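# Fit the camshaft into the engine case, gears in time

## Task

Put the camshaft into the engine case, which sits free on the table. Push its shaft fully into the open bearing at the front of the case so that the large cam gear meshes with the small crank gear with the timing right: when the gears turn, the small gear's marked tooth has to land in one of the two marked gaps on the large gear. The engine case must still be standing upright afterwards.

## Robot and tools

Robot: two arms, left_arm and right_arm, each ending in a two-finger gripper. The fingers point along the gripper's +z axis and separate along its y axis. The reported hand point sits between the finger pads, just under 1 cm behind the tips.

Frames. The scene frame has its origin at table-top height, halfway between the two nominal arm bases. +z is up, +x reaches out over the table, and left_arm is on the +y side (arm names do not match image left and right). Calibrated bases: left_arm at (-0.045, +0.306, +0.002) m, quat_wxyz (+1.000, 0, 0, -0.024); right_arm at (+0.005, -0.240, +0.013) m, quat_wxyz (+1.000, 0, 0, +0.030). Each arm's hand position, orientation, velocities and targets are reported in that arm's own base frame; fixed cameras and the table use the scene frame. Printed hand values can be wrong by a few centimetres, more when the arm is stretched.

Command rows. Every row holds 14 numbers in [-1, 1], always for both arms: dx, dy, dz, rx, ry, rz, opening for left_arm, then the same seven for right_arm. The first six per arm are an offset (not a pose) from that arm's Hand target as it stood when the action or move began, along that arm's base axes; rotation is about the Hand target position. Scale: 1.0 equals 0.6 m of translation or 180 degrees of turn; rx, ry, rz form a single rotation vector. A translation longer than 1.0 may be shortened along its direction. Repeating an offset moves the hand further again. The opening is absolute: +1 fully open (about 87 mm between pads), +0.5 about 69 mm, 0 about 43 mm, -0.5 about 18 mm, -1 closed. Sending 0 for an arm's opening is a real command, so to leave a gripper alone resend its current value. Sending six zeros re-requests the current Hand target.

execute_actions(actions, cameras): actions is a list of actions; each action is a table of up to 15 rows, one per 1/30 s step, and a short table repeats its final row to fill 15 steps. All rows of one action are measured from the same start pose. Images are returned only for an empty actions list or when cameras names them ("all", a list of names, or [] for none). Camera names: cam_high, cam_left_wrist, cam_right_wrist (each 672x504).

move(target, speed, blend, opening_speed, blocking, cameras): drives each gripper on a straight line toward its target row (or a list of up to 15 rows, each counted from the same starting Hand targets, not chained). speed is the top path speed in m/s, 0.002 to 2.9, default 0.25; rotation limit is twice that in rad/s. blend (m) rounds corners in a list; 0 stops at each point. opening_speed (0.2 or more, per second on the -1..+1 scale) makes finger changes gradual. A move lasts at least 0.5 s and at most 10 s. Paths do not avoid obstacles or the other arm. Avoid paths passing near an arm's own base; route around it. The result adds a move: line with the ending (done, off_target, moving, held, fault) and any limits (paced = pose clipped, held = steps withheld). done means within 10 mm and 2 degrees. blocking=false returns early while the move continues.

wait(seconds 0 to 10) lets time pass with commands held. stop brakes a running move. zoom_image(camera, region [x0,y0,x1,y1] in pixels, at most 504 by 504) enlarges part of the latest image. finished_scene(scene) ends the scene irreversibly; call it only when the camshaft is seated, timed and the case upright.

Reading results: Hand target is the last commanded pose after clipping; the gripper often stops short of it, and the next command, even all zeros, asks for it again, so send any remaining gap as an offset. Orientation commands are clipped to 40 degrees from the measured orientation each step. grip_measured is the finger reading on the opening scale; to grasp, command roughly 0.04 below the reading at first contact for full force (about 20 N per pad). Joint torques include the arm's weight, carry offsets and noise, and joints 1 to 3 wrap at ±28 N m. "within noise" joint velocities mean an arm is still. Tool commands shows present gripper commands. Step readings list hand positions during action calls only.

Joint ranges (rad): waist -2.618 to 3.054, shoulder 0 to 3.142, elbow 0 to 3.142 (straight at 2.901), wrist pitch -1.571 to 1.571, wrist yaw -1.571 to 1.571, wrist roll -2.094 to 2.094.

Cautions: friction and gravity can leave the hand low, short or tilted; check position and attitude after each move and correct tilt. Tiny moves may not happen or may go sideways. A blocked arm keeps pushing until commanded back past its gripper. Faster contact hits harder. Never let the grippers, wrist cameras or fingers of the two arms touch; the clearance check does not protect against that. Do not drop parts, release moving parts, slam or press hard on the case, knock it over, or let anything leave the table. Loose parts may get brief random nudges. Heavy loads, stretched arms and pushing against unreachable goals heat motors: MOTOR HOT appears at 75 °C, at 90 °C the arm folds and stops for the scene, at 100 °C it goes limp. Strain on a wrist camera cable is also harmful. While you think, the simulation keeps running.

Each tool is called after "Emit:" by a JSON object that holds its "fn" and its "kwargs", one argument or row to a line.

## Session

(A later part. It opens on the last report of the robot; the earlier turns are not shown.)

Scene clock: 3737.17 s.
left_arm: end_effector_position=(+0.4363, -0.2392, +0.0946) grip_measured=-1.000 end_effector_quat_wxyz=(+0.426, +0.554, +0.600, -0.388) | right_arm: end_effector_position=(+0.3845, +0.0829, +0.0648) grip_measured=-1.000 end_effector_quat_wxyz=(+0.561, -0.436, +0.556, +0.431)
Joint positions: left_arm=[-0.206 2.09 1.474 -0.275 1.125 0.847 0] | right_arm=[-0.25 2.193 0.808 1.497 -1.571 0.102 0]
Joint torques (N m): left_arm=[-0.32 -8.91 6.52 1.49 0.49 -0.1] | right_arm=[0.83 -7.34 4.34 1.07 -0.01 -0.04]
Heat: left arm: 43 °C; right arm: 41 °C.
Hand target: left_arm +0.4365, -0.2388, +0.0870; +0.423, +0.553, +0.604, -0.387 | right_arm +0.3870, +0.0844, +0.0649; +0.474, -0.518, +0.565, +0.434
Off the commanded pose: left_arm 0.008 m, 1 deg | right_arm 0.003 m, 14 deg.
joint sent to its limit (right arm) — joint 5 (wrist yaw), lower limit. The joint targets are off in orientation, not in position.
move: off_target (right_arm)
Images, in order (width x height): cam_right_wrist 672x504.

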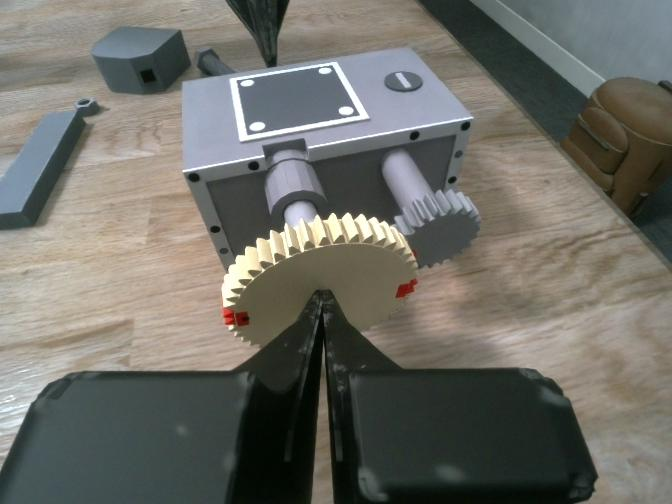

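Emit:
{"fn": "move", "kwargs": {
  "target": [
    [0,-0.03,0.0,0,0,0,-1,0,0,0,0,0,0,-1],
    [0,-0.04,0,0,0,0,-1,0.0,0.03,0,0,0,0,-1]
  ],
  "speed": [0.06,0.04],
  "cameras": ["cam_right_wrist","cam_left_wrist"]
}}

Emit:
{"fn": "zoom_image", "kwargs": {
  "camera": "cam_right_wrist",
  "region": [180, 100, 520, 370]
}}

Scene clock: 3747.67 s.
left_arm: end_effector_position=(+0.4383, -0.2532, +0.0978) grip_measured=-1.000 end_effector_quat_wxyz=(+0.425, +0.545, +0.609, -0.389) | right_arm: end_effector_position=(+0.3870, +0.0912, +0.0653) grip_measured=-1.000 end_effector_quat_wxyz=(+0.556, -0.444, +0.550, +0.437)
Joint positions: left_arm=[-0.237 2.09 1.474 -0.208 1.096 0.754 0] | right_arm=[-0.226 2.201 0.829 1.486 -1.571 0.102 0]
Joint torques (N m): left_arm=[-2.55 -8.29 6.39 1.81 0.38 -0.05] | right_arm=[3.07 -7.42 4.29 1.07 -0.01 -0.02]
Heat: left arm: 44 °C; right arm: 40 °C.
Hand target: left_arm +0.4364, -0.2629, +0.0870; +0.423, +0.553, +0.604, -0.387 | right_arm +0.3870, +0.1024, +0.0650; +0.474, -0.518, +0.564, +0.434
Off the commanded pose: left_arm 0.015 m, 1 deg | right_arm 0.011 m, 13 deg.
joint sent to its limit (right arm) — joint 5 (wrist yaw), lower limit. The joint targets are off in orientation, not in position.
move: off_target (left_arm, right_arm)
Images, in order (width x height): cam_left_wrist 672x504, cam_right_wrist 672x504.

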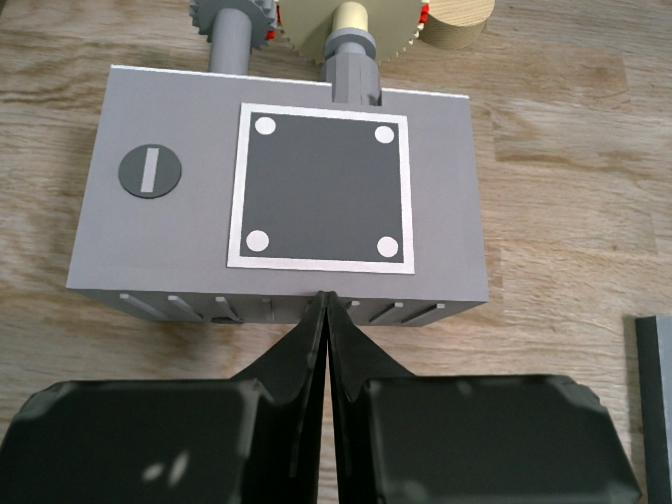

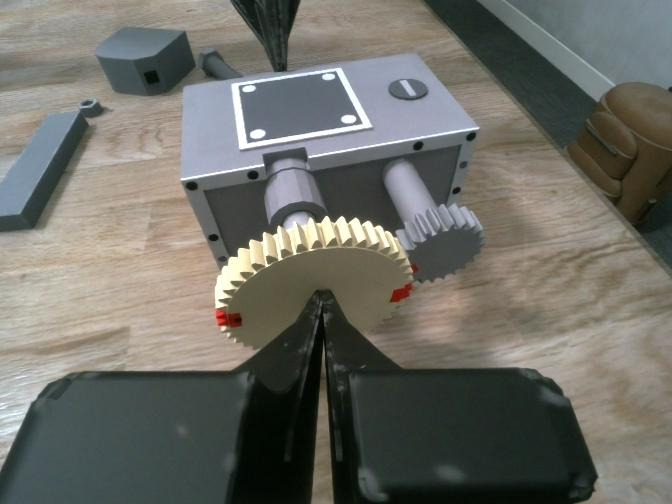

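Scaled by 1.482 from the camera's 672x504 image, which has a finer 960x720 frame.

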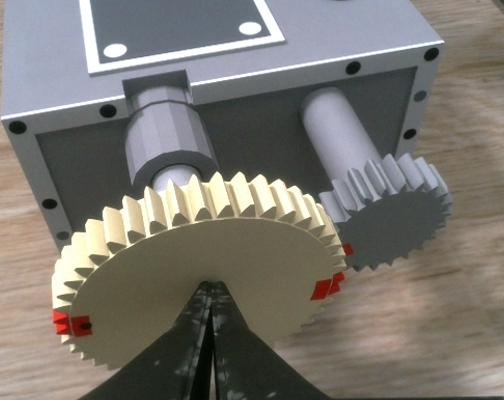

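Emit:
{"fn": "move", "kwargs": {
  "target": [
    [0,-0.02,0,0,0,0,-1,0.0,0.025,0,0,0,0,-1]
  ],
  "speed": [0.04],
  "cameras": ["cam_right_wrist"]
}}

Emit:
{"fn": "zoom_image", "kwargs": {
  "camera": "cam_right_wrist",
  "region": [180, 100, 520, 370]
}}

Scene clock: 3755.97 s.
left_arm: end_effector_position=(+0.4388, -0.2535, +0.0976) grip_measured=-1.000 end_effector_quat_wxyz=(+0.420, +0.534, +0.620, -0.392) | right_arm: end_effector_position=(+0.3899, +0.0925, +0.0657) grip_measured=-1.000 end_effector_quat_wxyz=(+0.555, -0.447, +0.548, +0.438)
Joint positions: left_arm=[-0.239 2.09 1.474 -0.199 1.085 0.712 0] | right_arm=[-0.22 2.207 0.844 1.481 -1.571 0.102 0]
Joint torques (N m): left_arm=[-4.96 -7.94 6.58 2.11 0.31 0.01] | right_arm=[6.09 -7.49 4.27 1.06 -0.01 -0.01]
Heat: left arm: 44 °C; right arm: 40 °C.
Hand target: left_arm +0.4364, -0.2749, +0.0870; +0.423, +0.553, +0.604, -0.387 | right_arm +0.3869, +0.1174, +0.0649; +0.474, -0.518, +0.564, +0.434
Off the commanded pose: left_arm 0.024 m, 3 deg | right_arm 0.025 m, 13 deg.
joint sent to its limit (right arm) — joint 5 (wrist yaw), lower limit. The joint targets are off in orientation, not in position.
move: off_target (left_arm, right_arm)
Images, in order (width x height): cam_right_wrist 672x504.

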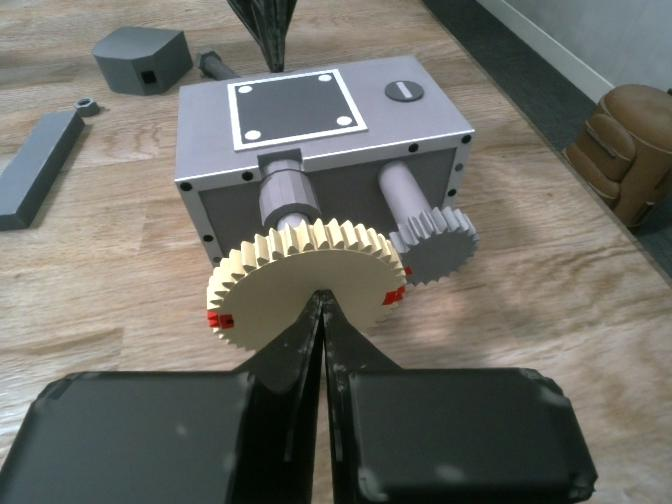

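Scaled by 1.482 from the camera's 672x504 image, which has a finer 960x720 frame.

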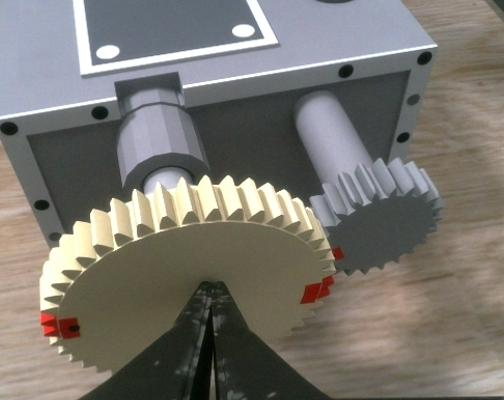

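Emit:
{"fn": "move", "kwargs": {
  "target": [
    [0,0.012,0,0,0,0,-1,-0.010,-0.055,0,0,0,0,-1]
  ],
  "speed": [0.08],
  "cameras": ["cam_right_wrist"]
}}

Scene clock: 3767.77 s.
left_arm: end_effector_position=(+0.4396, -0.2565, +0.0982) grip_measured=-1.000 end_effector_quat_wxyz=(+0.424, +0.540, +0.615, -0.388) | right_arm: end_effector_position=(+0.3827, +0.0869, +0.0590) grip_measured=-1.000 end_effector_quat_wxyz=(+0.553, -0.432, +0.560, +0.440)
Joint positions: left_arm=[-0.246 2.09 1.474 -0.188 1.08 0.721 0] | right_arm=[-0.24 2.207 0.807 1.481 -1.569 0.096 0]
Joint torques (N m): left_arm=[-2.77 -8.12 6.49 1.8 0.47 0.11] | right_arm=[-0.46 -10.15 2.1 1.23 -0.06 -0.13]
Heat: left arm: 44 °C; right arm: 39 °C.
Hand target: left_arm +0.4365, -0.2677, +0.0870; +0.423, +0.553, +0.604, -0.387 | right_arm +0.3810, +0.0844, +0.0649; +0.474, -0.518, +0.564, +0.434
Off the commanded pose: left_arm 0.016 m, 2 deg | right_arm 0.007 m, 13 deg.
joint sent to its limit (right arm) — joint 5 (wrist yaw), lower limit. The joint targets are off in orientation, not in position.
move: off_target (left_arm, right_arm)
Images, in order (width x height): cam_right_wrist 672x504.

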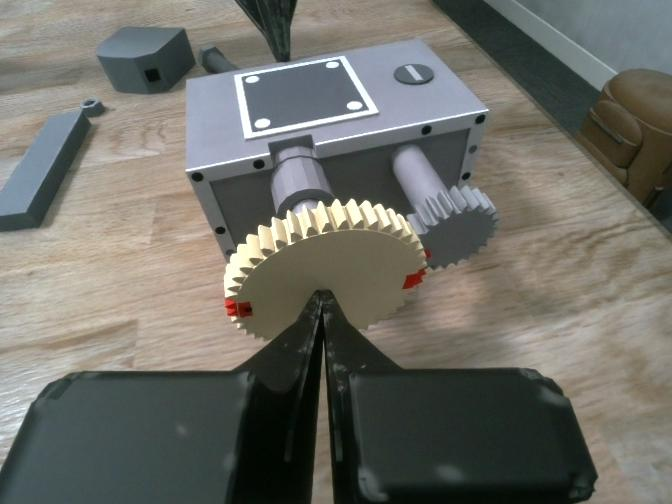

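Emit:
{"fn": "move", "kwargs": {
  "target": [
    [0,-0.005,0,0,0,0,-1,0.002,0.008,0.012,0,0,0,-1],
    [0,-0.03,0,0,0,0,-1,-0.006,0.055,0.012,0,0,0,-1]
  ],
  "speed": [0.05],
  "cameras": ["cam_right_wrist"]
}}

Emit:
{"fn": "zoom_image", "kwargs": {
  "camera": "cam_right_wrist",
  "region": [180, 100, 520, 370]
}}

speed must be one number or one for each of the 2 targets, got a list of 1; nothing of the call was run

Scaled by 1.482 from the camera's 672x504 image, which has a finer 960x720 frame.

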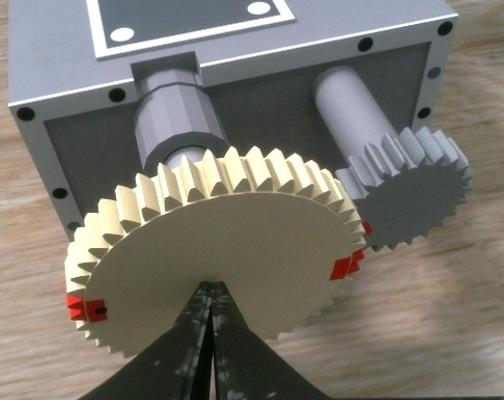

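Emit:
{"fn": "move", "kwargs": {
  "target": [
    [0,-0.005,0,0,0,0,-1,0.002,0.008,0.012,0,0,0,-1],
    [0,-0.03,0,0,0,0,-1,-0.006,0.055,0.012,0,0,0,-1]
  ],
  "speed": 0.05,
  "cameras": ["cam_right_wrist"]
}}

Emit:
{"fn": "zoom_image", "kwargs": {
  "camera": "cam_right_wrist",
  "region": [180, 100, 520, 370]
}}

Scene clock: 3781.47 s.
left_arm: end_effector_position=(+0.4426, -0.2567, +0.0980) grip_measured=-1.000 end_effector_quat_wxyz=(+0.423, +0.530, +0.626, -0.385) | right_arm: end_effector_position=(+0.3821, +0.0903, +0.0621) grip_measured=-1.000 end_effector_quat_wxyz=(+0.552, -0.435, +0.557, +0.442)
Joint positions: left_arm=[-0.248 2.09 1.474 -0.17 1.059 0.68 0] | right_arm=[-0.232 2.198 0.807 1.481 -1.569 0.103 0]
Joint torques (N m): left_arm=[-6.3 -7.53 6.84 2.19 0.41 0.01] | right_arm=[6.65 -10.55 3.45 1.12 -0.05 -0.01]
Motor temperatures (°C): left_arm=[23 44 37 36 26 25 24] | right_arm=[26 36 34 39 27 26 28]
Heat: left arm: 44 °C; right arm: 39 °C.
Hand target: left_arm +0.4365, -0.2856, +0.0870; +0.423, +0.553, +0.604, -0.387 | right_arm +0.3774, +0.1173, +0.0721; +0.474, -0.518, +0.564, +0.434
Off the commanded pose: left_arm 0.032 m, 4 deg | right_arm 0.029 m, 13 deg.
joint sent to its limit (right arm) — joint 5 (wrist yaw), lower limit. The joint targets are off in orientation, not in position.
move: off_target (left_arm, right_arm)
Images, in order (width x height): cam_right_wrist 672x504.

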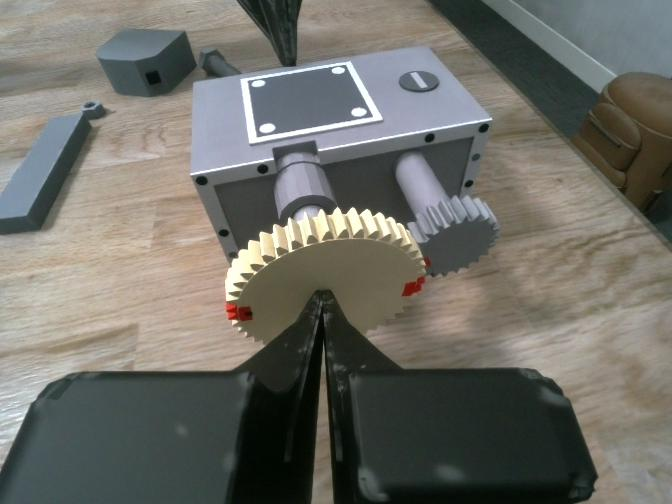

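Scaled by 1.482 from the camera's 672x504 image, which has a finer 960x720 frame.

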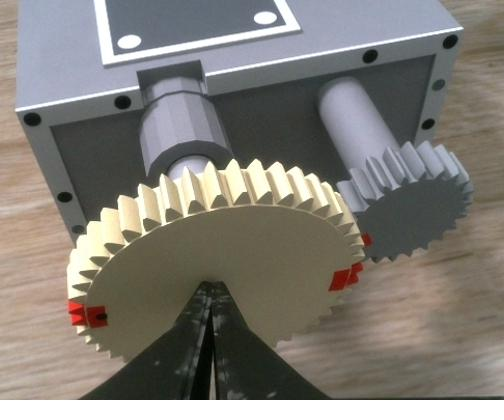

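Emit:
{"fn": "move", "kwargs": {
  "target": [
    [0,0.03,0,0,0,0,-1,0.006,-0.04,0,0,0,0,-1]
  ],
  "speed": 0.06,
  "cameras": ["cam_left_wrist","cam_right_wrist"]
}}

Emit:
{"fn": "zoom_image", "kwargs": {
  "camera": "cam_left_wrist",
  "region": [160, 0, 500, 130]
}}

Emit:
{"fn": "zoom_image", "kwargs": {
  "camera": "cam_right_wrist",
  "region": [360, 150, 520, 320]
}}

Scene clock: 3794.50 s.
left_arm: end_effector_position=(+0.4429, -0.2560, +0.0981) grip_measured=-1.000 end_effector_quat_wxyz=(+0.428, +0.539, +0.618, -0.381) | right_arm: end_effector_position=(+0.3823, +0.0892, +0.0621) grip_measured=-1.000 end_effector_quat_wxyz=(+0.553, -0.434, +0.558, +0.441)
Joint positions: left_arm=[-0.246 2.09 1.474 -0.174 1.065 0.713 0] | right_arm=[-0.234 2.198 0.807 1.481 -1.569 0.103 0]
Joint torques (N m): left_arm=[-2.71 -8.14 6.42 1.7 0.63 0.18] | right_arm=[1.26 -10.99 2.82 1.14 -0.05 -0.01]
Heat: left arm: 44 °C; right arm: 38 °C.
Hand target: left_arm +0.4365, -0.2677, +0.0870; +0.423, +0.553, +0.604, -0.387 | right_arm +0.3810, +0.0934, +0.0721; +0.474, -0.518, +0.564, +0.434
Off the commanded pose: left_arm 0.017 m, 2 deg | right_arm 0.011 m, 13 deg.
joint sent to its limit (right arm) — joint 5 (wrist yaw), lower limit. The joint targets are off in orientation, not in position.
move: off_target (left_arm, right_arm)
Images, in order (width x height): cam_left_wrist 672x504, cam_right_wrist 672x504.

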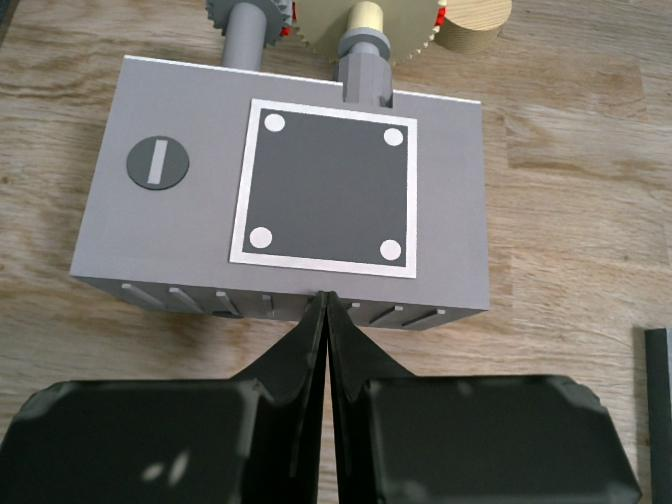

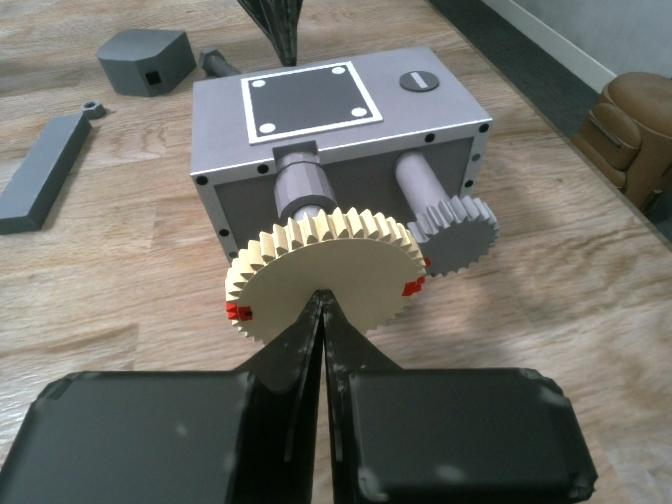

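Scaled by 1.482 from the camera's 672x504 image, which has a finer 960x720 frame.

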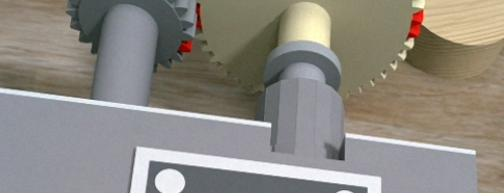

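Scaled by 2.965 from the camera's 672x504 image, which has a finer 960x720 frame.

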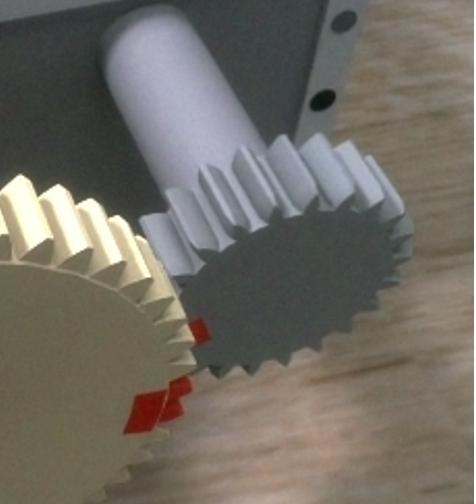

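Emit:
{"fn": "move", "kwargs": {
  "target": [
    [0,0,0,0,0,0,-1,0,-0.07,0.01,0,0,0,-1],
    [0,0,0,0,0,0,-1,-0.2,-0.09,0.113,-0.0208,0.0245,-0.244,-1],
    [0,0,0,0,0,0,-1,-0.185,0.031,0.03,-0.0417,0.0489,-0.4881,-0.2],
    [0,0,0,0,0,0,-1,-0.077,0.031,0.001,-0.0417,0.0489,-0.4881,-0.2]
  ],
  "speed": [0.15,0.25,0.25,0.15],
  "cameras": ["cam_right_wrist"]
}}

Scene clock: 3831.57 s.
left_arm: end_effector_position=(+0.4432, -0.2560, +0.0982) grip_measured=-1.000 end_effector_quat_wxyz=(+0.429, +0.541, +0.616, -0.380) | right_arm: end_effector_position=(+0.3233, +0.1062, +0.0600) grip_measured=-0.200 end_effector_quat_wxyz=(+0.555, +0.016, +0.831, -0.026)
Joint positions: left_arm=[-0.246 2.09 1.474 -0.174 1.066 0.718 0] | right_arm=[0.583 1.348 0.362 0.506 0.593 0.255 0.4]
Joint torques (N m): left_arm=[-2.73 -8.14 6.45 1.69 0.63 0.13] | right_arm=[-0.47 -2.8 6.86 1.82 0.11 -0.09]
Heat: left arm: 44 °C; right arm: 39 °C.
Hand target: left_arm +0.4365, -0.2677, +0.0870; +0.423, +0.553, +0.604, -0.387 | right_arm +0.3348, +0.1119, +0.0727; +0.570, +0.023, +0.821, -0.015
Off the commanded pose: left_arm 0.018 m, 2 deg | right_arm 0.018 m, 3 deg.
move: off_target (left_arm, right_arm); target 3's new opening was sent with right_arm's hand 0.019 m and 3 deg from that target
Images, in order (width x height): cam_right_wrist 672x504.

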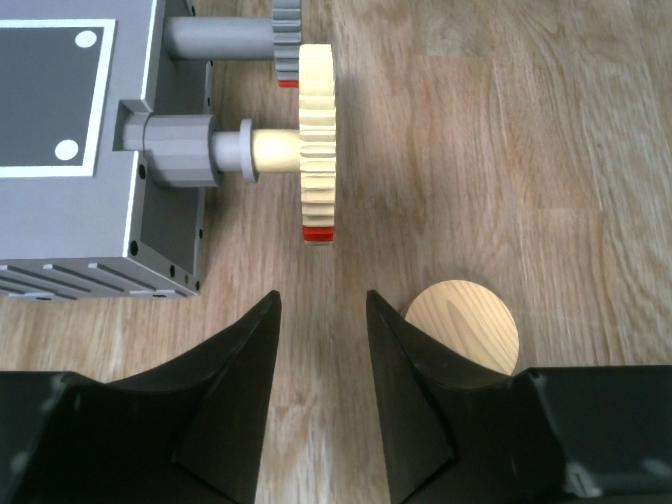

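Emit:
{"fn": "zoom_image", "kwargs": {
  "camera": "cam_right_wrist",
  "region": [250, 20, 360, 120]
}}

Scaled by 4.582 from the camera's 672x504 image, which has a finer 960x720 frame.

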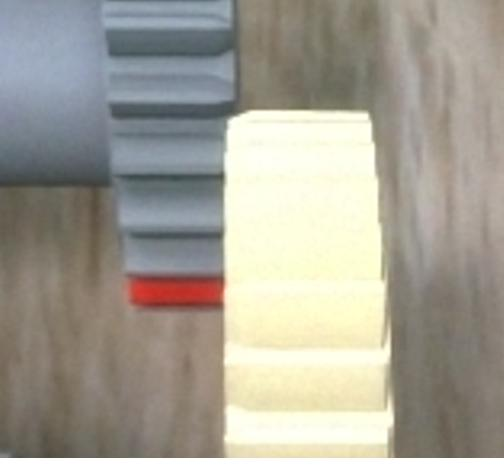

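Emit:
{"fn": "move", "kwargs": {
  "target": [
    [0,0,0,0,0,0,-1,0.052,0.005,0,0,0,0,-0.2],
    [0,0,0,0,0,0,-1,0.052,0.005,0,0,0,0,-0.8]
  ],
  "speed": 0.1,
  "opening_speed": 0.8,
  "cameras": ["cam_right_wrist"]
}}

Scene clock: 3842.80 s.
left_arm: end_effector_position=(+0.4432, -0.2561, +0.0983) grip_measured=-1.000 end_effector_quat_wxyz=(+0.429, +0.541, +0.616, -0.380) | right_arm: end_effector_position=(+0.3553, +0.1077, +0.0613) grip_measured=-0.661 end_effector_quat_wxyz=(+0.556, +0.019, +0.831, -0.030)
Joint positions: left_arm=[-0.246 2.09 1.474 -0.174 1.066 0.719 0] | right_arm=[0.521 1.477 0.46 0.555 0.548 0.223 0.169]
Joint torques (N m): left_arm=[-2.71 -8.14 6.46 1.69 0.63 0.11] | right_arm=[-0.12 -3.73 6.63 1.84 0.01 -0.06]
Heat: left arm: 44 °C; right arm: 40 °C.
Hand target: left_arm +0.4364, -0.2677, +0.0870; +0.423, +0.553, +0.604, -0.387 | right_arm +0.3660, +0.1151, +0.0728; +0.570, +0.022, +0.821, -0.015
Off the commanded pose: left_arm 0.018 m, 2 deg | right_arm 0.017 m, 3 deg.
move: off_target (left_arm, right_arm); target 2's new opening was sent with right_arm's hand 0.017 m and 2 deg from that target
Images, in order (width x height): cam_right_wrist 672x504.

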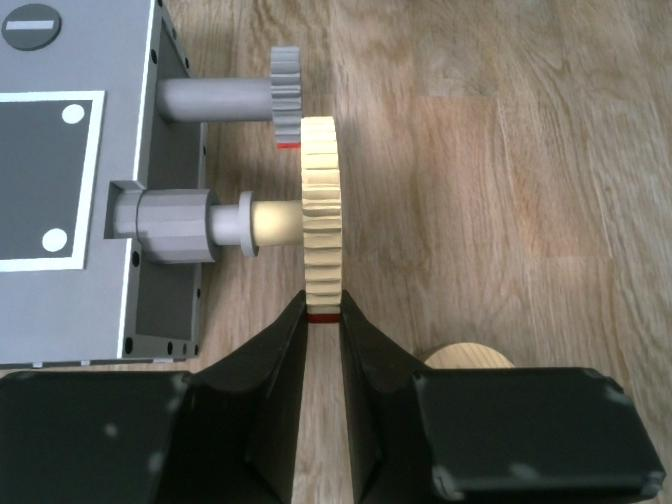

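Emit:
{"fn": "move", "kwargs": {
  "target": [
    [0,-0.015,0,0,0,0,-1,0,0.018,0,0,0,0,-0.85],
    [0,-0.015,0,0,0,0,-1,0.0,0.022,0.002,0.0008,0.0155,0,-0.85]
  ],
  "speed": 0.05,
  "cameras": ["cam_right_wrist"]
}}

Scene clock: 3850.00 s.
left_arm: end_effector_position=(+0.4447, -0.2576, +0.0988) grip_measured=-1.000 end_effector_quat_wxyz=(+0.431, +0.542, +0.615, -0.377) | right_arm: end_effector_position=(+0.3565, +0.1072, +0.0605) grip_measured=-0.655 end_effector_quat_wxyz=(+0.538, +0.035, +0.840, -0.050)
Joint positions: left_arm=[-0.25 2.09 1.474 -0.162 1.059 0.713 0] | right_arm=[0.538 1.492 0.522 0.442 0.602 0.267 0.172]
Joint torques (N m): left_arm=[-4.23 -7.79 6.68 1.85 0.55 -0.08] | right_arm=[1.55 -5.05 7.49 1.63 -0.37 -0.08]
Heat: left arm: 44 °C; right arm: 40 °C.
Hand target: left_arm +0.4365, -0.2766, +0.0870; +0.423, +0.553, +0.605, -0.387 | right_arm +0.3659, +0.1282, +0.0739; +0.550, +0.023, +0.835, -0.015
Off the commanded pose: left_arm 0.024 m, 2 deg | right_arm 0.027 m, 5 deg.
move: off_target (left_arm, right_arm)
Images, in order (width x height): cam_right_wrist 672x504.

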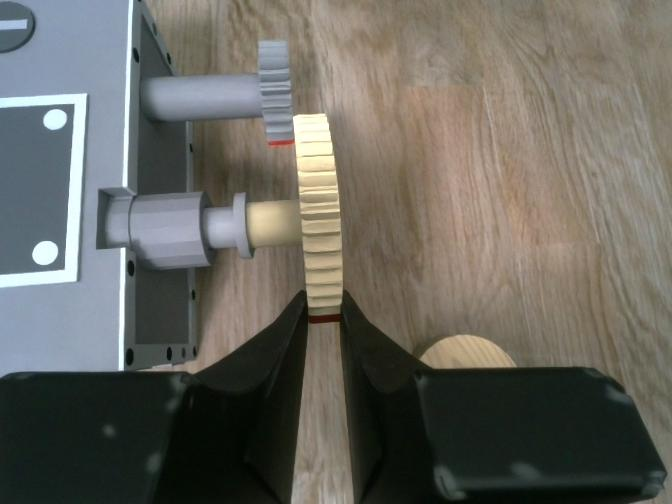

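Emit:
{"fn": "move", "kwargs": {
  "target": [
    [0,0,0,0,0,0,-1,0.0,0.0,0.002,0.0008,0.0155,0,-0.85]
  ],
  "speed": 0.05,
  "cameras": ["cam_right_wrist"]
}}

Emit:
{"fn": "zoom_image", "kwargs": {
  "camera": "cam_right_wrist",
  "region": [180, 30, 360, 280]
}}

Scene clock: 3856.57 s.
left_arm: end_effector_position=(+0.4447, -0.2576, +0.0988) grip_measured=-1.000 end_effector_quat_wxyz=(+0.431, +0.542, +0.615, -0.377) | right_arm: end_effector_position=(+0.3565, +0.1074, +0.0605) grip_measured=-0.653 end_effector_quat_wxyz=(+0.520, +0.039, +0.852, -0.055)
Joint positions: left_arm=[-0.25 2.09 1.474 -0.162 1.059 0.713 0] | right_arm=[0.534 1.491 0.57 0.339 0.601 0.296 0.174]
Joint torques (N m): left_arm=[-4.23 -7.79 6.68 1.85 0.55 -0.09] | right_arm=[0.79 -6.06 7.53 1.55 -0.59 -0.14]
Heat: left arm: 44 °C; right arm: 40 °C.
Hand target: left_arm +0.4365, -0.2766, +0.0870; +0.423, +0.553, +0.604, -0.387 | right_arm +0.3660, +0.1282, +0.0751; +0.529, +0.023, +0.848, -0.014
Off the commanded pose: left_arm 0.024 m, 2 deg | right_arm 0.027 m, 5 deg.
move: off_target (left_arm, right_arm)
Images, in order (width x height): cam_right_wrist 672x504.

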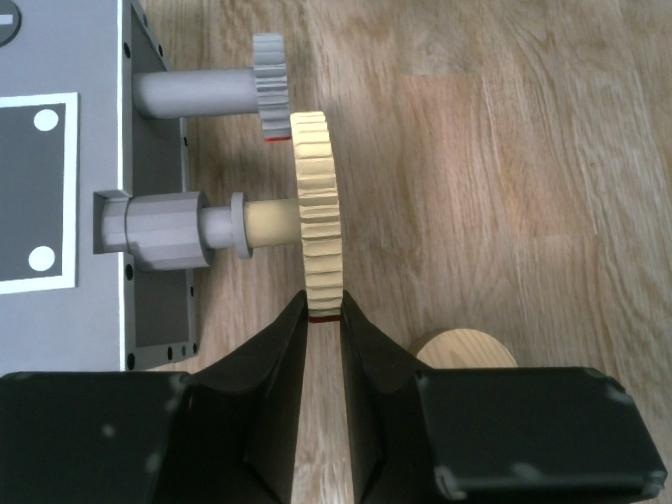

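Scaled by 2.016 from the camera's 672x504 image, which has a finer 960x720 frame.

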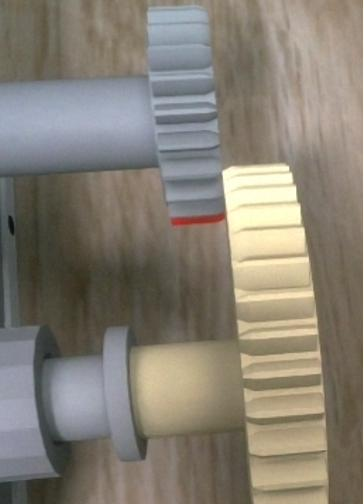

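Emit:
{"fn": "move", "kwargs": {
  "target": [
    [0,0.02,0,0,0,0,-1,-0.01,-0.033,-0.012,0,0,0,-0.75],
    [0,0.02,0,0,0,0,-1,-0.01,-0.033,-0.012,0,0,0,-0.2],
    [0,0.02,0,0,0,0,-1,-0.16,-0.033,0.05,0,0,0,-0.2],
    [0,0.02,0,0,0,0,-1,-0.175,-0.17,0.108,0.247,0.04,0.052,-1],
    [0,0.02,0,0,0,0,-1,0.001,-0.172,0.041,0.497,0.0787,0.1046,-1]
  ],
  "speed": [0.05,0.05,0.2,0.35,0.35],
  "cameras": ["cam_right_wrist"]
}}

Emit:
{"fn": "zoom_image", "kwargs": {
  "camera": "cam_right_wrist",
  "region": [320, 80, 500, 330]
}}

Emit:
{"fn": "zoom_image", "kwargs": {
  "camera": "cam_right_wrist",
  "region": [370, 120, 450, 210]
}}

Scene clock: 3876.87 s.
left_arm: end_effector_position=(+0.4450, -0.2576, +0.0989) grip_measured=-1.000 end_effector_quat_wxyz=(+0.434, +0.546, +0.611, -0.374) | right_arm: end_effector_position=(+0.3673, +0.0223, +0.1008) grip_measured=-1.000 end_effector_quat_wxyz=(+0.252, +0.264, +0.659, +0.657)
Joint positions: left_arm=[-0.25 2.09 1.474 -0.163 1.06 0.728 0] | right_arm=[-0.45 2.095 0.62 1.444 -1.273 1.557 0]
Joint torques (N m): left_arm=[-1.69 -8.25 6.38 1.5 0.76 0.11] | right_arm=[0.84 -6.52 2.04 1.73 0.07 -0.06]
Heat: left arm: 44 °C; right arm: 40 °C.
Hand target: left_arm +0.4365, -0.2647, +0.0870; +0.423, +0.553, +0.604, -0.387 | right_arm +0.3666, +0.0250, +0.0998; +0.258, +0.260, +0.658, +0.658
Off the commanded pose: left_arm 0.016 m, 2 deg | right_arm 0.003 m, 1 deg.
move: off_target (left_arm); target 4's new opening was sent with right_arm's hand 0.012 m and 2 deg from that target
Images, in order (width x height): cam_right_wrist 672x504.

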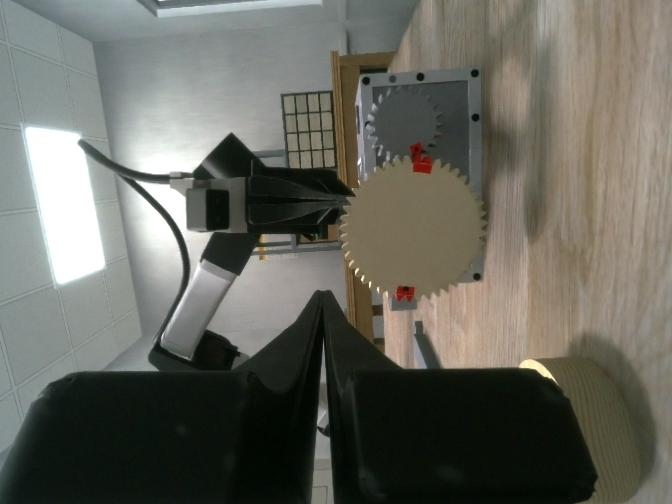

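Scaled by 2.016 from the camera's 672x504 image, which has a finer 960x720 frame.

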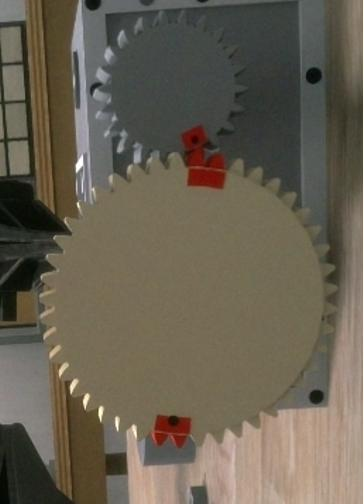

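Scaled by 5.600 from the camera's 672x504 image, which has a finer 960x720 frame.

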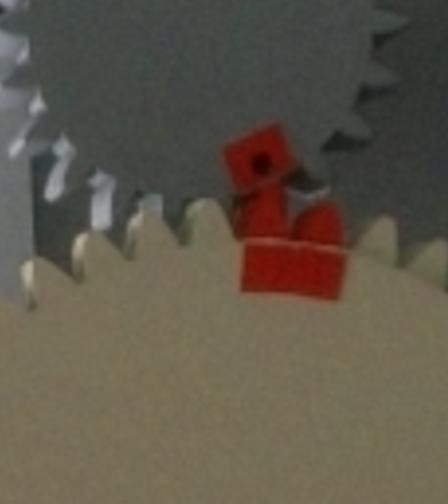

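Emit:
{"fn": "move", "kwargs": {
  "target": [
    [0,0.0,0,0,0,0,-1,0.007,-0.033,0.017,-0.252,-0.4468,0.2124,-1],
    [0,0,0,0,0,0,-1,0.0245,0.055,-0.053,-0.252,-0.4468,0.2124,-1]
  ],
  "speed": 0.25,
  "cameras": ["cam_right_wrist"]
}}

Scene clock: 3919.17 s.
left_arm: end_effector_position=(+0.4450, -0.2576, +0.0989) grip_measured=-1.000 end_effector_quat_wxyz=(+0.434, +0.546, +0.611, -0.374) | right_arm: end_effector_position=(+0.3777, +0.0580, +0.0665) grip_measured=-1.000 end_effector_quat_wxyz=(+0.573, -0.410, +0.576, +0.415)
Joint positions: left_arm=[-0.25 2.09 1.474 -0.163 1.06 0.728 0] | right_arm=[-0.325 2.163 0.755 1.511 -1.571 0.111 0]
Joint torques (N m): left_arm=[-1.69 -8.25 6.37 1.5 0.75 0.11] | right_arm=[0.61 -7.25 4.18 1.2 -0.01 -0.14]
Heat: left arm: 44 °C; right arm: 42 °C.
Hand target: left_arm +0.4365, -0.2647, +0.0870; +0.423, +0.553, +0.604, -0.387 | right_arm +0.3813, +0.0580, +0.0680; +0.469, -0.521, +0.569, +0.430
Off the commanded pose: left_arm 0.016 m, 2 deg | right_arm 0.004 m, 17 deg.
joint sent to its limit (right arm) — joint 5 (wrist yaw), lower limit. The joint targets are off in orientation, not in position.
move: off_target (left_arm, right_arm)
Images, in order (width x height): cam_right_wrist 672x504.

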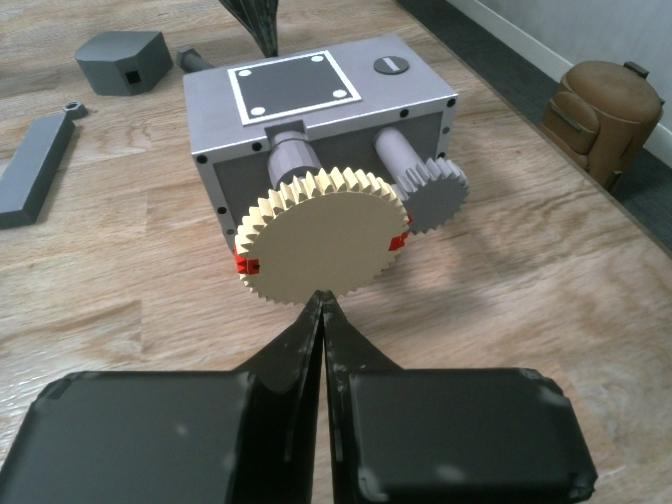

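Emit:
{"fn": "move", "kwargs": {
  "target": [
    [0,0,0.0,0,0,0,-1,0.0113,0.042,-0.006,0,0,0,-1]
  ],
  "speed": 0.08,
  "cameras": ["cam_right_wrist"]
}}

Emit:
{"fn": "move", "kwargs": {
  "target": [
    [0,-0.03,0.0,0,0,0,-1,0.0,0.02,0,0,0,0,-1]
  ],
  "speed": 0.05,
  "cameras": ["cam_right_wrist","cam_left_wrist"]
}}

Scene clock: 3929.60 s.
left_arm: end_effector_position=(+0.4450, -0.2576, +0.0989) grip_measured=-1.000 end_effector_quat_wxyz=(+0.434, +0.546, +0.611, -0.374) | right_arm: end_effector_position=(+0.3854, +0.0817, +0.0642) grip_measured=-1.000 end_effector_quat_wxyz=(+0.561, -0.435, +0.557, +0.431)
Joint positions: left_arm=[-0.25 2.09 1.474 -0.163 1.06 0.728 0] | right_arm=[-0.253 2.199 0.812 1.504 -1.571 0.109 0]
Joint torques (N m): left_arm=[-1.69 -8.25 6.37 1.5 0.75 0.11] | right_arm=[0.83 -7.36 4.3 1.16 0 -0.05]
Heat: left arm: 44 °C; right arm: 41 °C.
Hand target: left_arm +0.4365, -0.2647, +0.0870; +0.423, +0.553, +0.604, -0.387 | right_arm +0.3881, +0.0832, +0.0643; +0.469, -0.521, +0.569, +0.430
Off the commanded pose: left_arm 0.016 m, 2 deg | right_arm 0.003 m, 14 deg.
joint sent to its limit (right arm) — joint 5 (wrist yaw), lower limit. The joint targets are off in orientation, not in position.
move: off_target (left_arm, right_arm)
Images, in order (width x height): cam_right_wrist 672x504.

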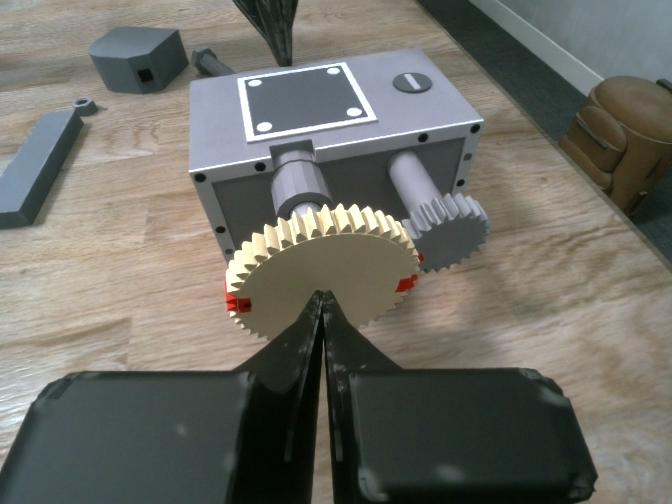

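Scene clock: 3932.33 s.
left_arm: end_effector_position=(+0.4443, -0.2652, +0.0996) grip_measured=-1.000 end_effector_quat_wxyz=(+0.433, +0.544, +0.614, -0.374) | right_arm: end_effector_position=(+0.3862, +0.0909, +0.0645) grip_measured=-1.000 end_effector_quat_wxyz=(+0.555, -0.443, +0.551, +0.438)
Joint positions: left_arm=[-0.268 2.09 1.474 -0.141 1.043 0.697 0] | right_arm=[-0.227 2.204 0.826 1.496 -1.571 0.109 0]
Joint torques (N m): left_arm=[-3.75 -7.42 7.08 1.84 0.63 -0.11] | right_arm=[1.43 -7.41 4.31 1.08 0 -0.04]
Heat: left arm: 44 °C; right arm: 41 °C.
Hand target: left_arm +0.4365, -0.2826, +0.0870; +0.423, +0.553, +0.604, -0.387 | right_arm +0.3881, +0.0952, +0.0643; +0.469, -0.521, +0.569, +0.430
Off the commanded pose: left_arm 0.023 m, 2 deg | right_arm 0.005 m, 14 deg.
joint sent to its limit (right arm) — joint 5 (wrist yaw), lower limit. The joint targets are off in orientation, not in position.
move: off_target (left_arm, right_arm)
Images, in order (width x height): cam_left_wrist 672x504, cam_right_wrist 672x504.

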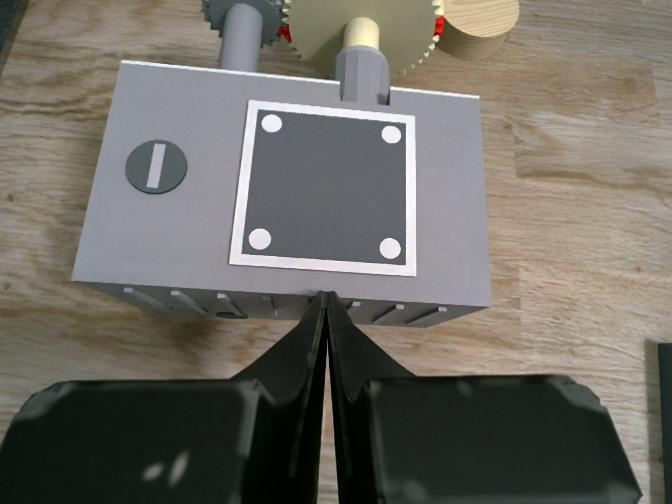

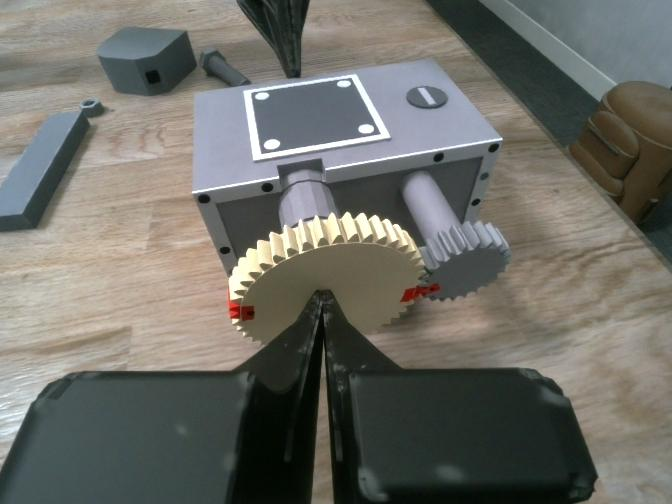

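Emit:
{"fn": "zoom_image", "kwargs": {
  "camera": "cam_right_wrist",
  "region": [360, 200, 520, 330]
}}

Emit:
{"fn": "zoom_image", "kwargs": {
  "camera": "cam_left_wrist",
  "region": [180, 0, 520, 130]
}}

Scaled by 3.150 from the camera's 672x504 image, which has a finer 960x720 frame.

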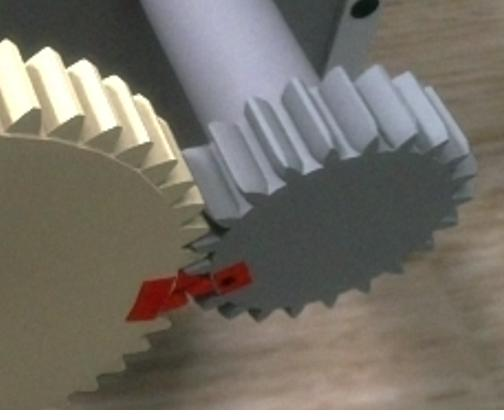

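Scaled by 1.482 from the camera's 672x504 image, which has a finer 960x720 frame.

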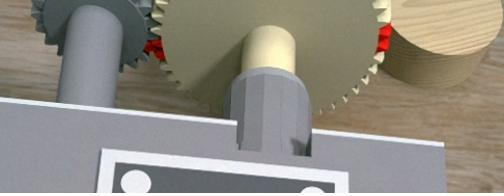

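Emit:
{"fn": "move", "kwargs": {
  "target": [
    [0,-0.015,0.0,0,0,0,-1,0.0,0.025,0,0,0,0,-1]
  ],
  "speed": 0.05
}}

Emit:
{"fn": "move", "kwargs": {
  "target": [
    [0.006,0.06,0.0,0,0,0,-1,0.0,-0.07,0,0,0,0,-1],
    [-0.05,0.2,0.1,0,0,0,-1,-0.027,-0.145,0.053,0.252,0.4468,-0.2124,-1]
  ],
  "speed": [0.06,0.2],
  "cameras": ["all"]
}}

Emit:
{"fn": "zoom_image", "kwargs": {
  "camera": "cam_right_wrist",
  "region": [320, 80, 500, 330]
}}

Scene clock: 3956.57 s.
left_arm: end_effector_position=(+0.4443, -0.2656, +0.0994) grip_measured=-1.000 end_effector_quat_wxyz=(+0.429, +0.536, +0.622, -0.377) | right_arm: end_effector_position=(+0.3895, +0.0920, +0.0648) grip_measured=-1.000 end_effector_quat_wxyz=(+0.555, -0.445, +0.549, +0.438)
Joint positions: left_arm=[-0.269 2.09 1.474 -0.137 1.035 0.668 0] | right_arm=[-0.222 2.21 0.843 1.489 -1.571 0.109 0]
Joint torques (N m): left_arm=[-5.46 -7.09 7.36 2.05 0.54 -0.07] | right_arm=[4.6 -7.5 4.23 1.07 0 -0.02]
Heat: left arm: 43 °C; right arm: 39 °C.
Hand target: left_arm +0.4364, -0.2917, +0.0870; +0.423, +0.553, +0.604, -0.387 | right_arm +0.3880, +0.1102, +0.0643; +0.469, -0.521, +0.569, +0.430
Off the commanded pose: left_arm 0.030 m, 3 deg | right_arm 0.018 m, 13 deg.
joint sent to its limit (right arm) — joint 5 (wrist yaw), lower limit. The joint targets are off in orientation, not in position.
move: off_target (left_arm, right_arm)

Scene clock: 3963.60 s.
left_arm: end_effector_position=(+0.4041, -0.1718, +0.1222) grip_measured=-1.000 end_effector_quat_wxyz=(+0.401, +0.544, +0.623, -0.394) | right_arm: end_effector_position=(+0.3718, +0.0260, +0.0889) grip_measured=-1.000 end_effector_quat_wxyz=(+0.247, +0.260, +0.660, +0.660)
Joint positions: left_arm=[-0.061 1.986 1.508 -0.758 1.17 1.151 0] | right_arm=[-0.434 2.164 0.646 1.497 -1.271 1.567 0]
Joint torques (N m): left_arm=[0.21 -11.84 9.69 0.64 0.98 0.09] | right_arm=[-0.47 -10.14 1.85 1.43 0.06 -0.13]
Heat: left arm: 45 °C; right arm: 40 °C.
Hand target: left_arm +0.4063, -0.1717, +0.1469; +0.423, +0.553, +0.605, -0.388 | right_arm +0.3719, +0.0232, +0.0961; +0.258, +0.260, +0.658, +0.658
Off the commanded pose: left_arm 0.025 m, 4 deg | right_arm 0.008 m, 1 deg.
move: off_target (left_arm)

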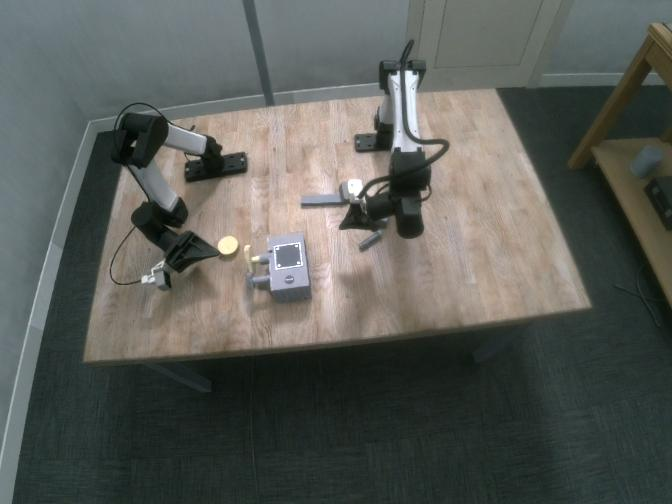

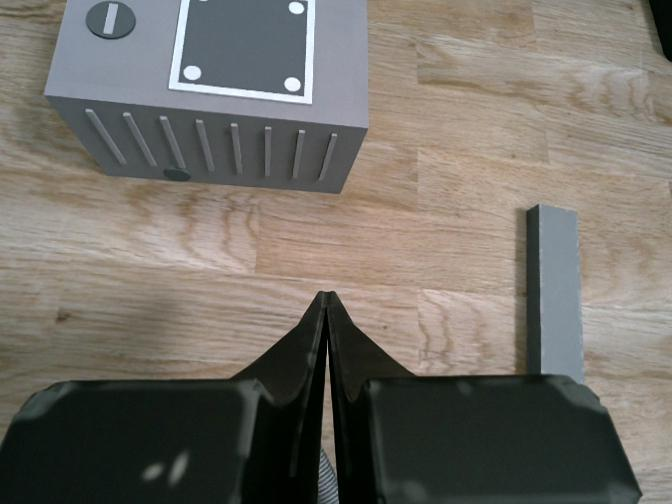

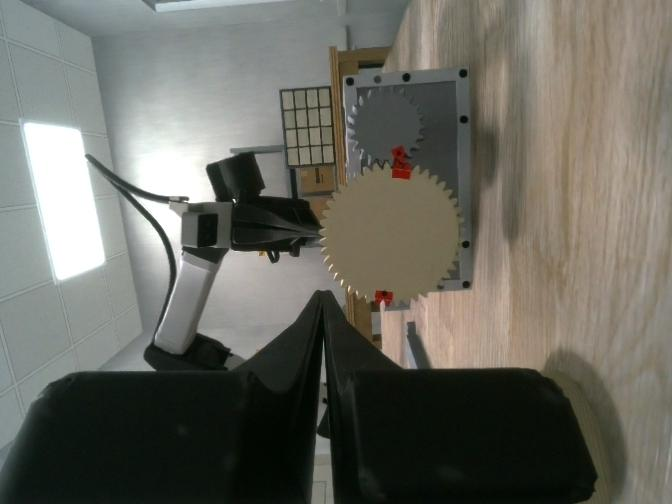

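Scaled by 2.016 from the camera's 672x504 image, which has a finer 960x720 frame.

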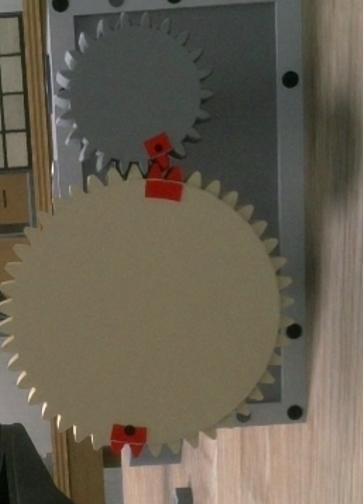

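Emit:
{"fn": "zoom_image", "kwargs": {
  "camera": "cam_right_wrist",
  "region": [365, 130, 435, 200]
}}

Emit:
{"fn": "zoom_image", "kwargs": {
  "camera": "cam_high",
  "region": [210, 210, 340, 320]
}}

Scaled by 7.200 from the camera's 672x504 image, which has a finer 960x720 frame.

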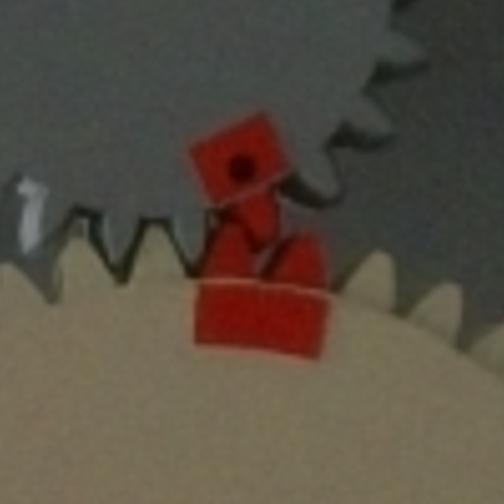

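Scaled by 3.877 from the camera's 672x504 image, which has a finer 960x720 frame.

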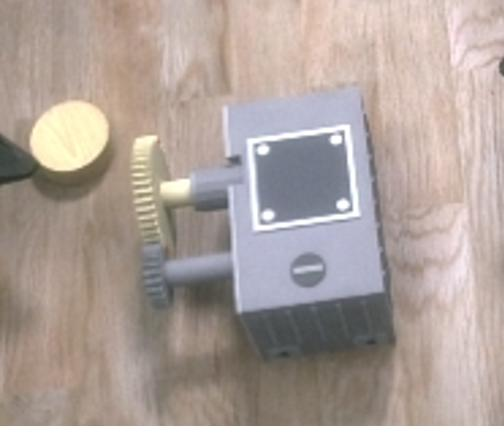

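Emit:
{"fn": "move", "kwargs": {
  "target": [
    [-0.15,0.1,0.05,0,0,0,-1,-0.153,0.0,0.15,-0.2474,0.0315,0.0316,-1],
    [-0.25,0.15,0.05,0,0,0,-1,-0.07,0.12,0.12,-0.4948,0.0629,0.0632,-1]
  ],
  "speed": 0.3,
  "blend": [0.03,0],
  "cameras": ["cam_right_wrist"]
}}

Emit:
{"fn": "zoom_image", "kwargs": {
  "camera": "cam_right_wrist",
  "region": [150, 0, 400, 250]
}}

Scene clock: 3976.93 s.
left_arm: end_effector_position=(+0.2709, -0.0811, +0.1731) grip_measured=-1.000 end_effector_quat_wxyz=(+0.438, +0.555, +0.609, -0.359) | right_arm: end_effector_position=(+0.3250, +0.0935, +0.1605) grip_measured=-1.000 end_effector_quat_wxyz=(+0.237, -0.001, +0.971, +0.004)
Joint positions: left_arm=[0.261 1.596 1.23 -1.494 1.188 1.935 0] | right_arm=[0.316 1.539 1.396 -0.966 0.136 0.283 0]
Joint torques (N m): left_arm=[0.31 -6.89 5.19 -0.88 0.59 0.07] | right_arm=[0.64 -5.14 7.66 0.95 0.21 0.01]
Motor temperatures (°C): left_arm=[23 49 38 35 27 25 24] | right_arm=[25 36 33 40 27 26 28]
Heat: left arm: 49 °C; right arm: 40 °C.
Hand target: left_arm +0.2564, -0.0817, +0.1769; +0.423, +0.553, +0.604, -0.387 | right_arm +0.3298, +0.0952, +0.1681; +0.246, +0.002, +0.969, +0.003
Off the commanded pose: left_arm 0.015 m, 4 deg | right_arm 0.009 m, 1 deg.
joint sent to its limit (left arm) — joint 4 (wrist pitch), lower limit. The joint targets still meet the commanded pose.
move: off_target (left_arm)
Images, in order (width x height): cam_right_wrist 672x504.

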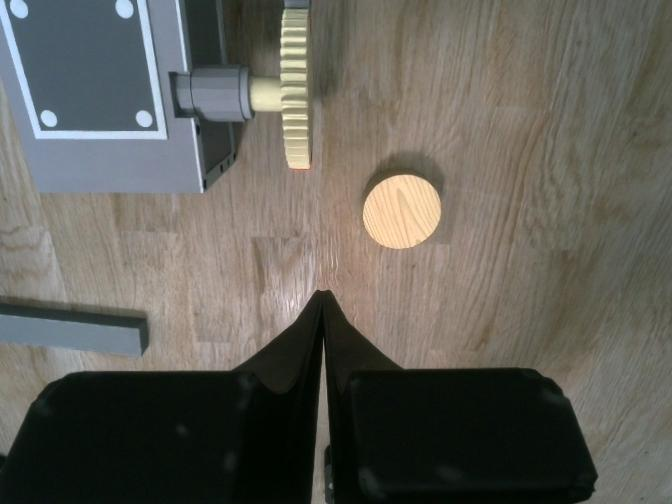

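Scaled by 2.016 from the camera's 672x504 image, which has a finer 960x720 frame.

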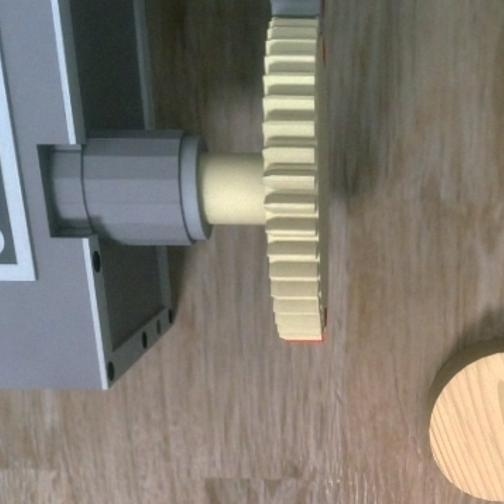

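Emit:
{"fn": "finished_scene", "kwargs": {
  "scene": 1
}}

The scene is finished: the task was done.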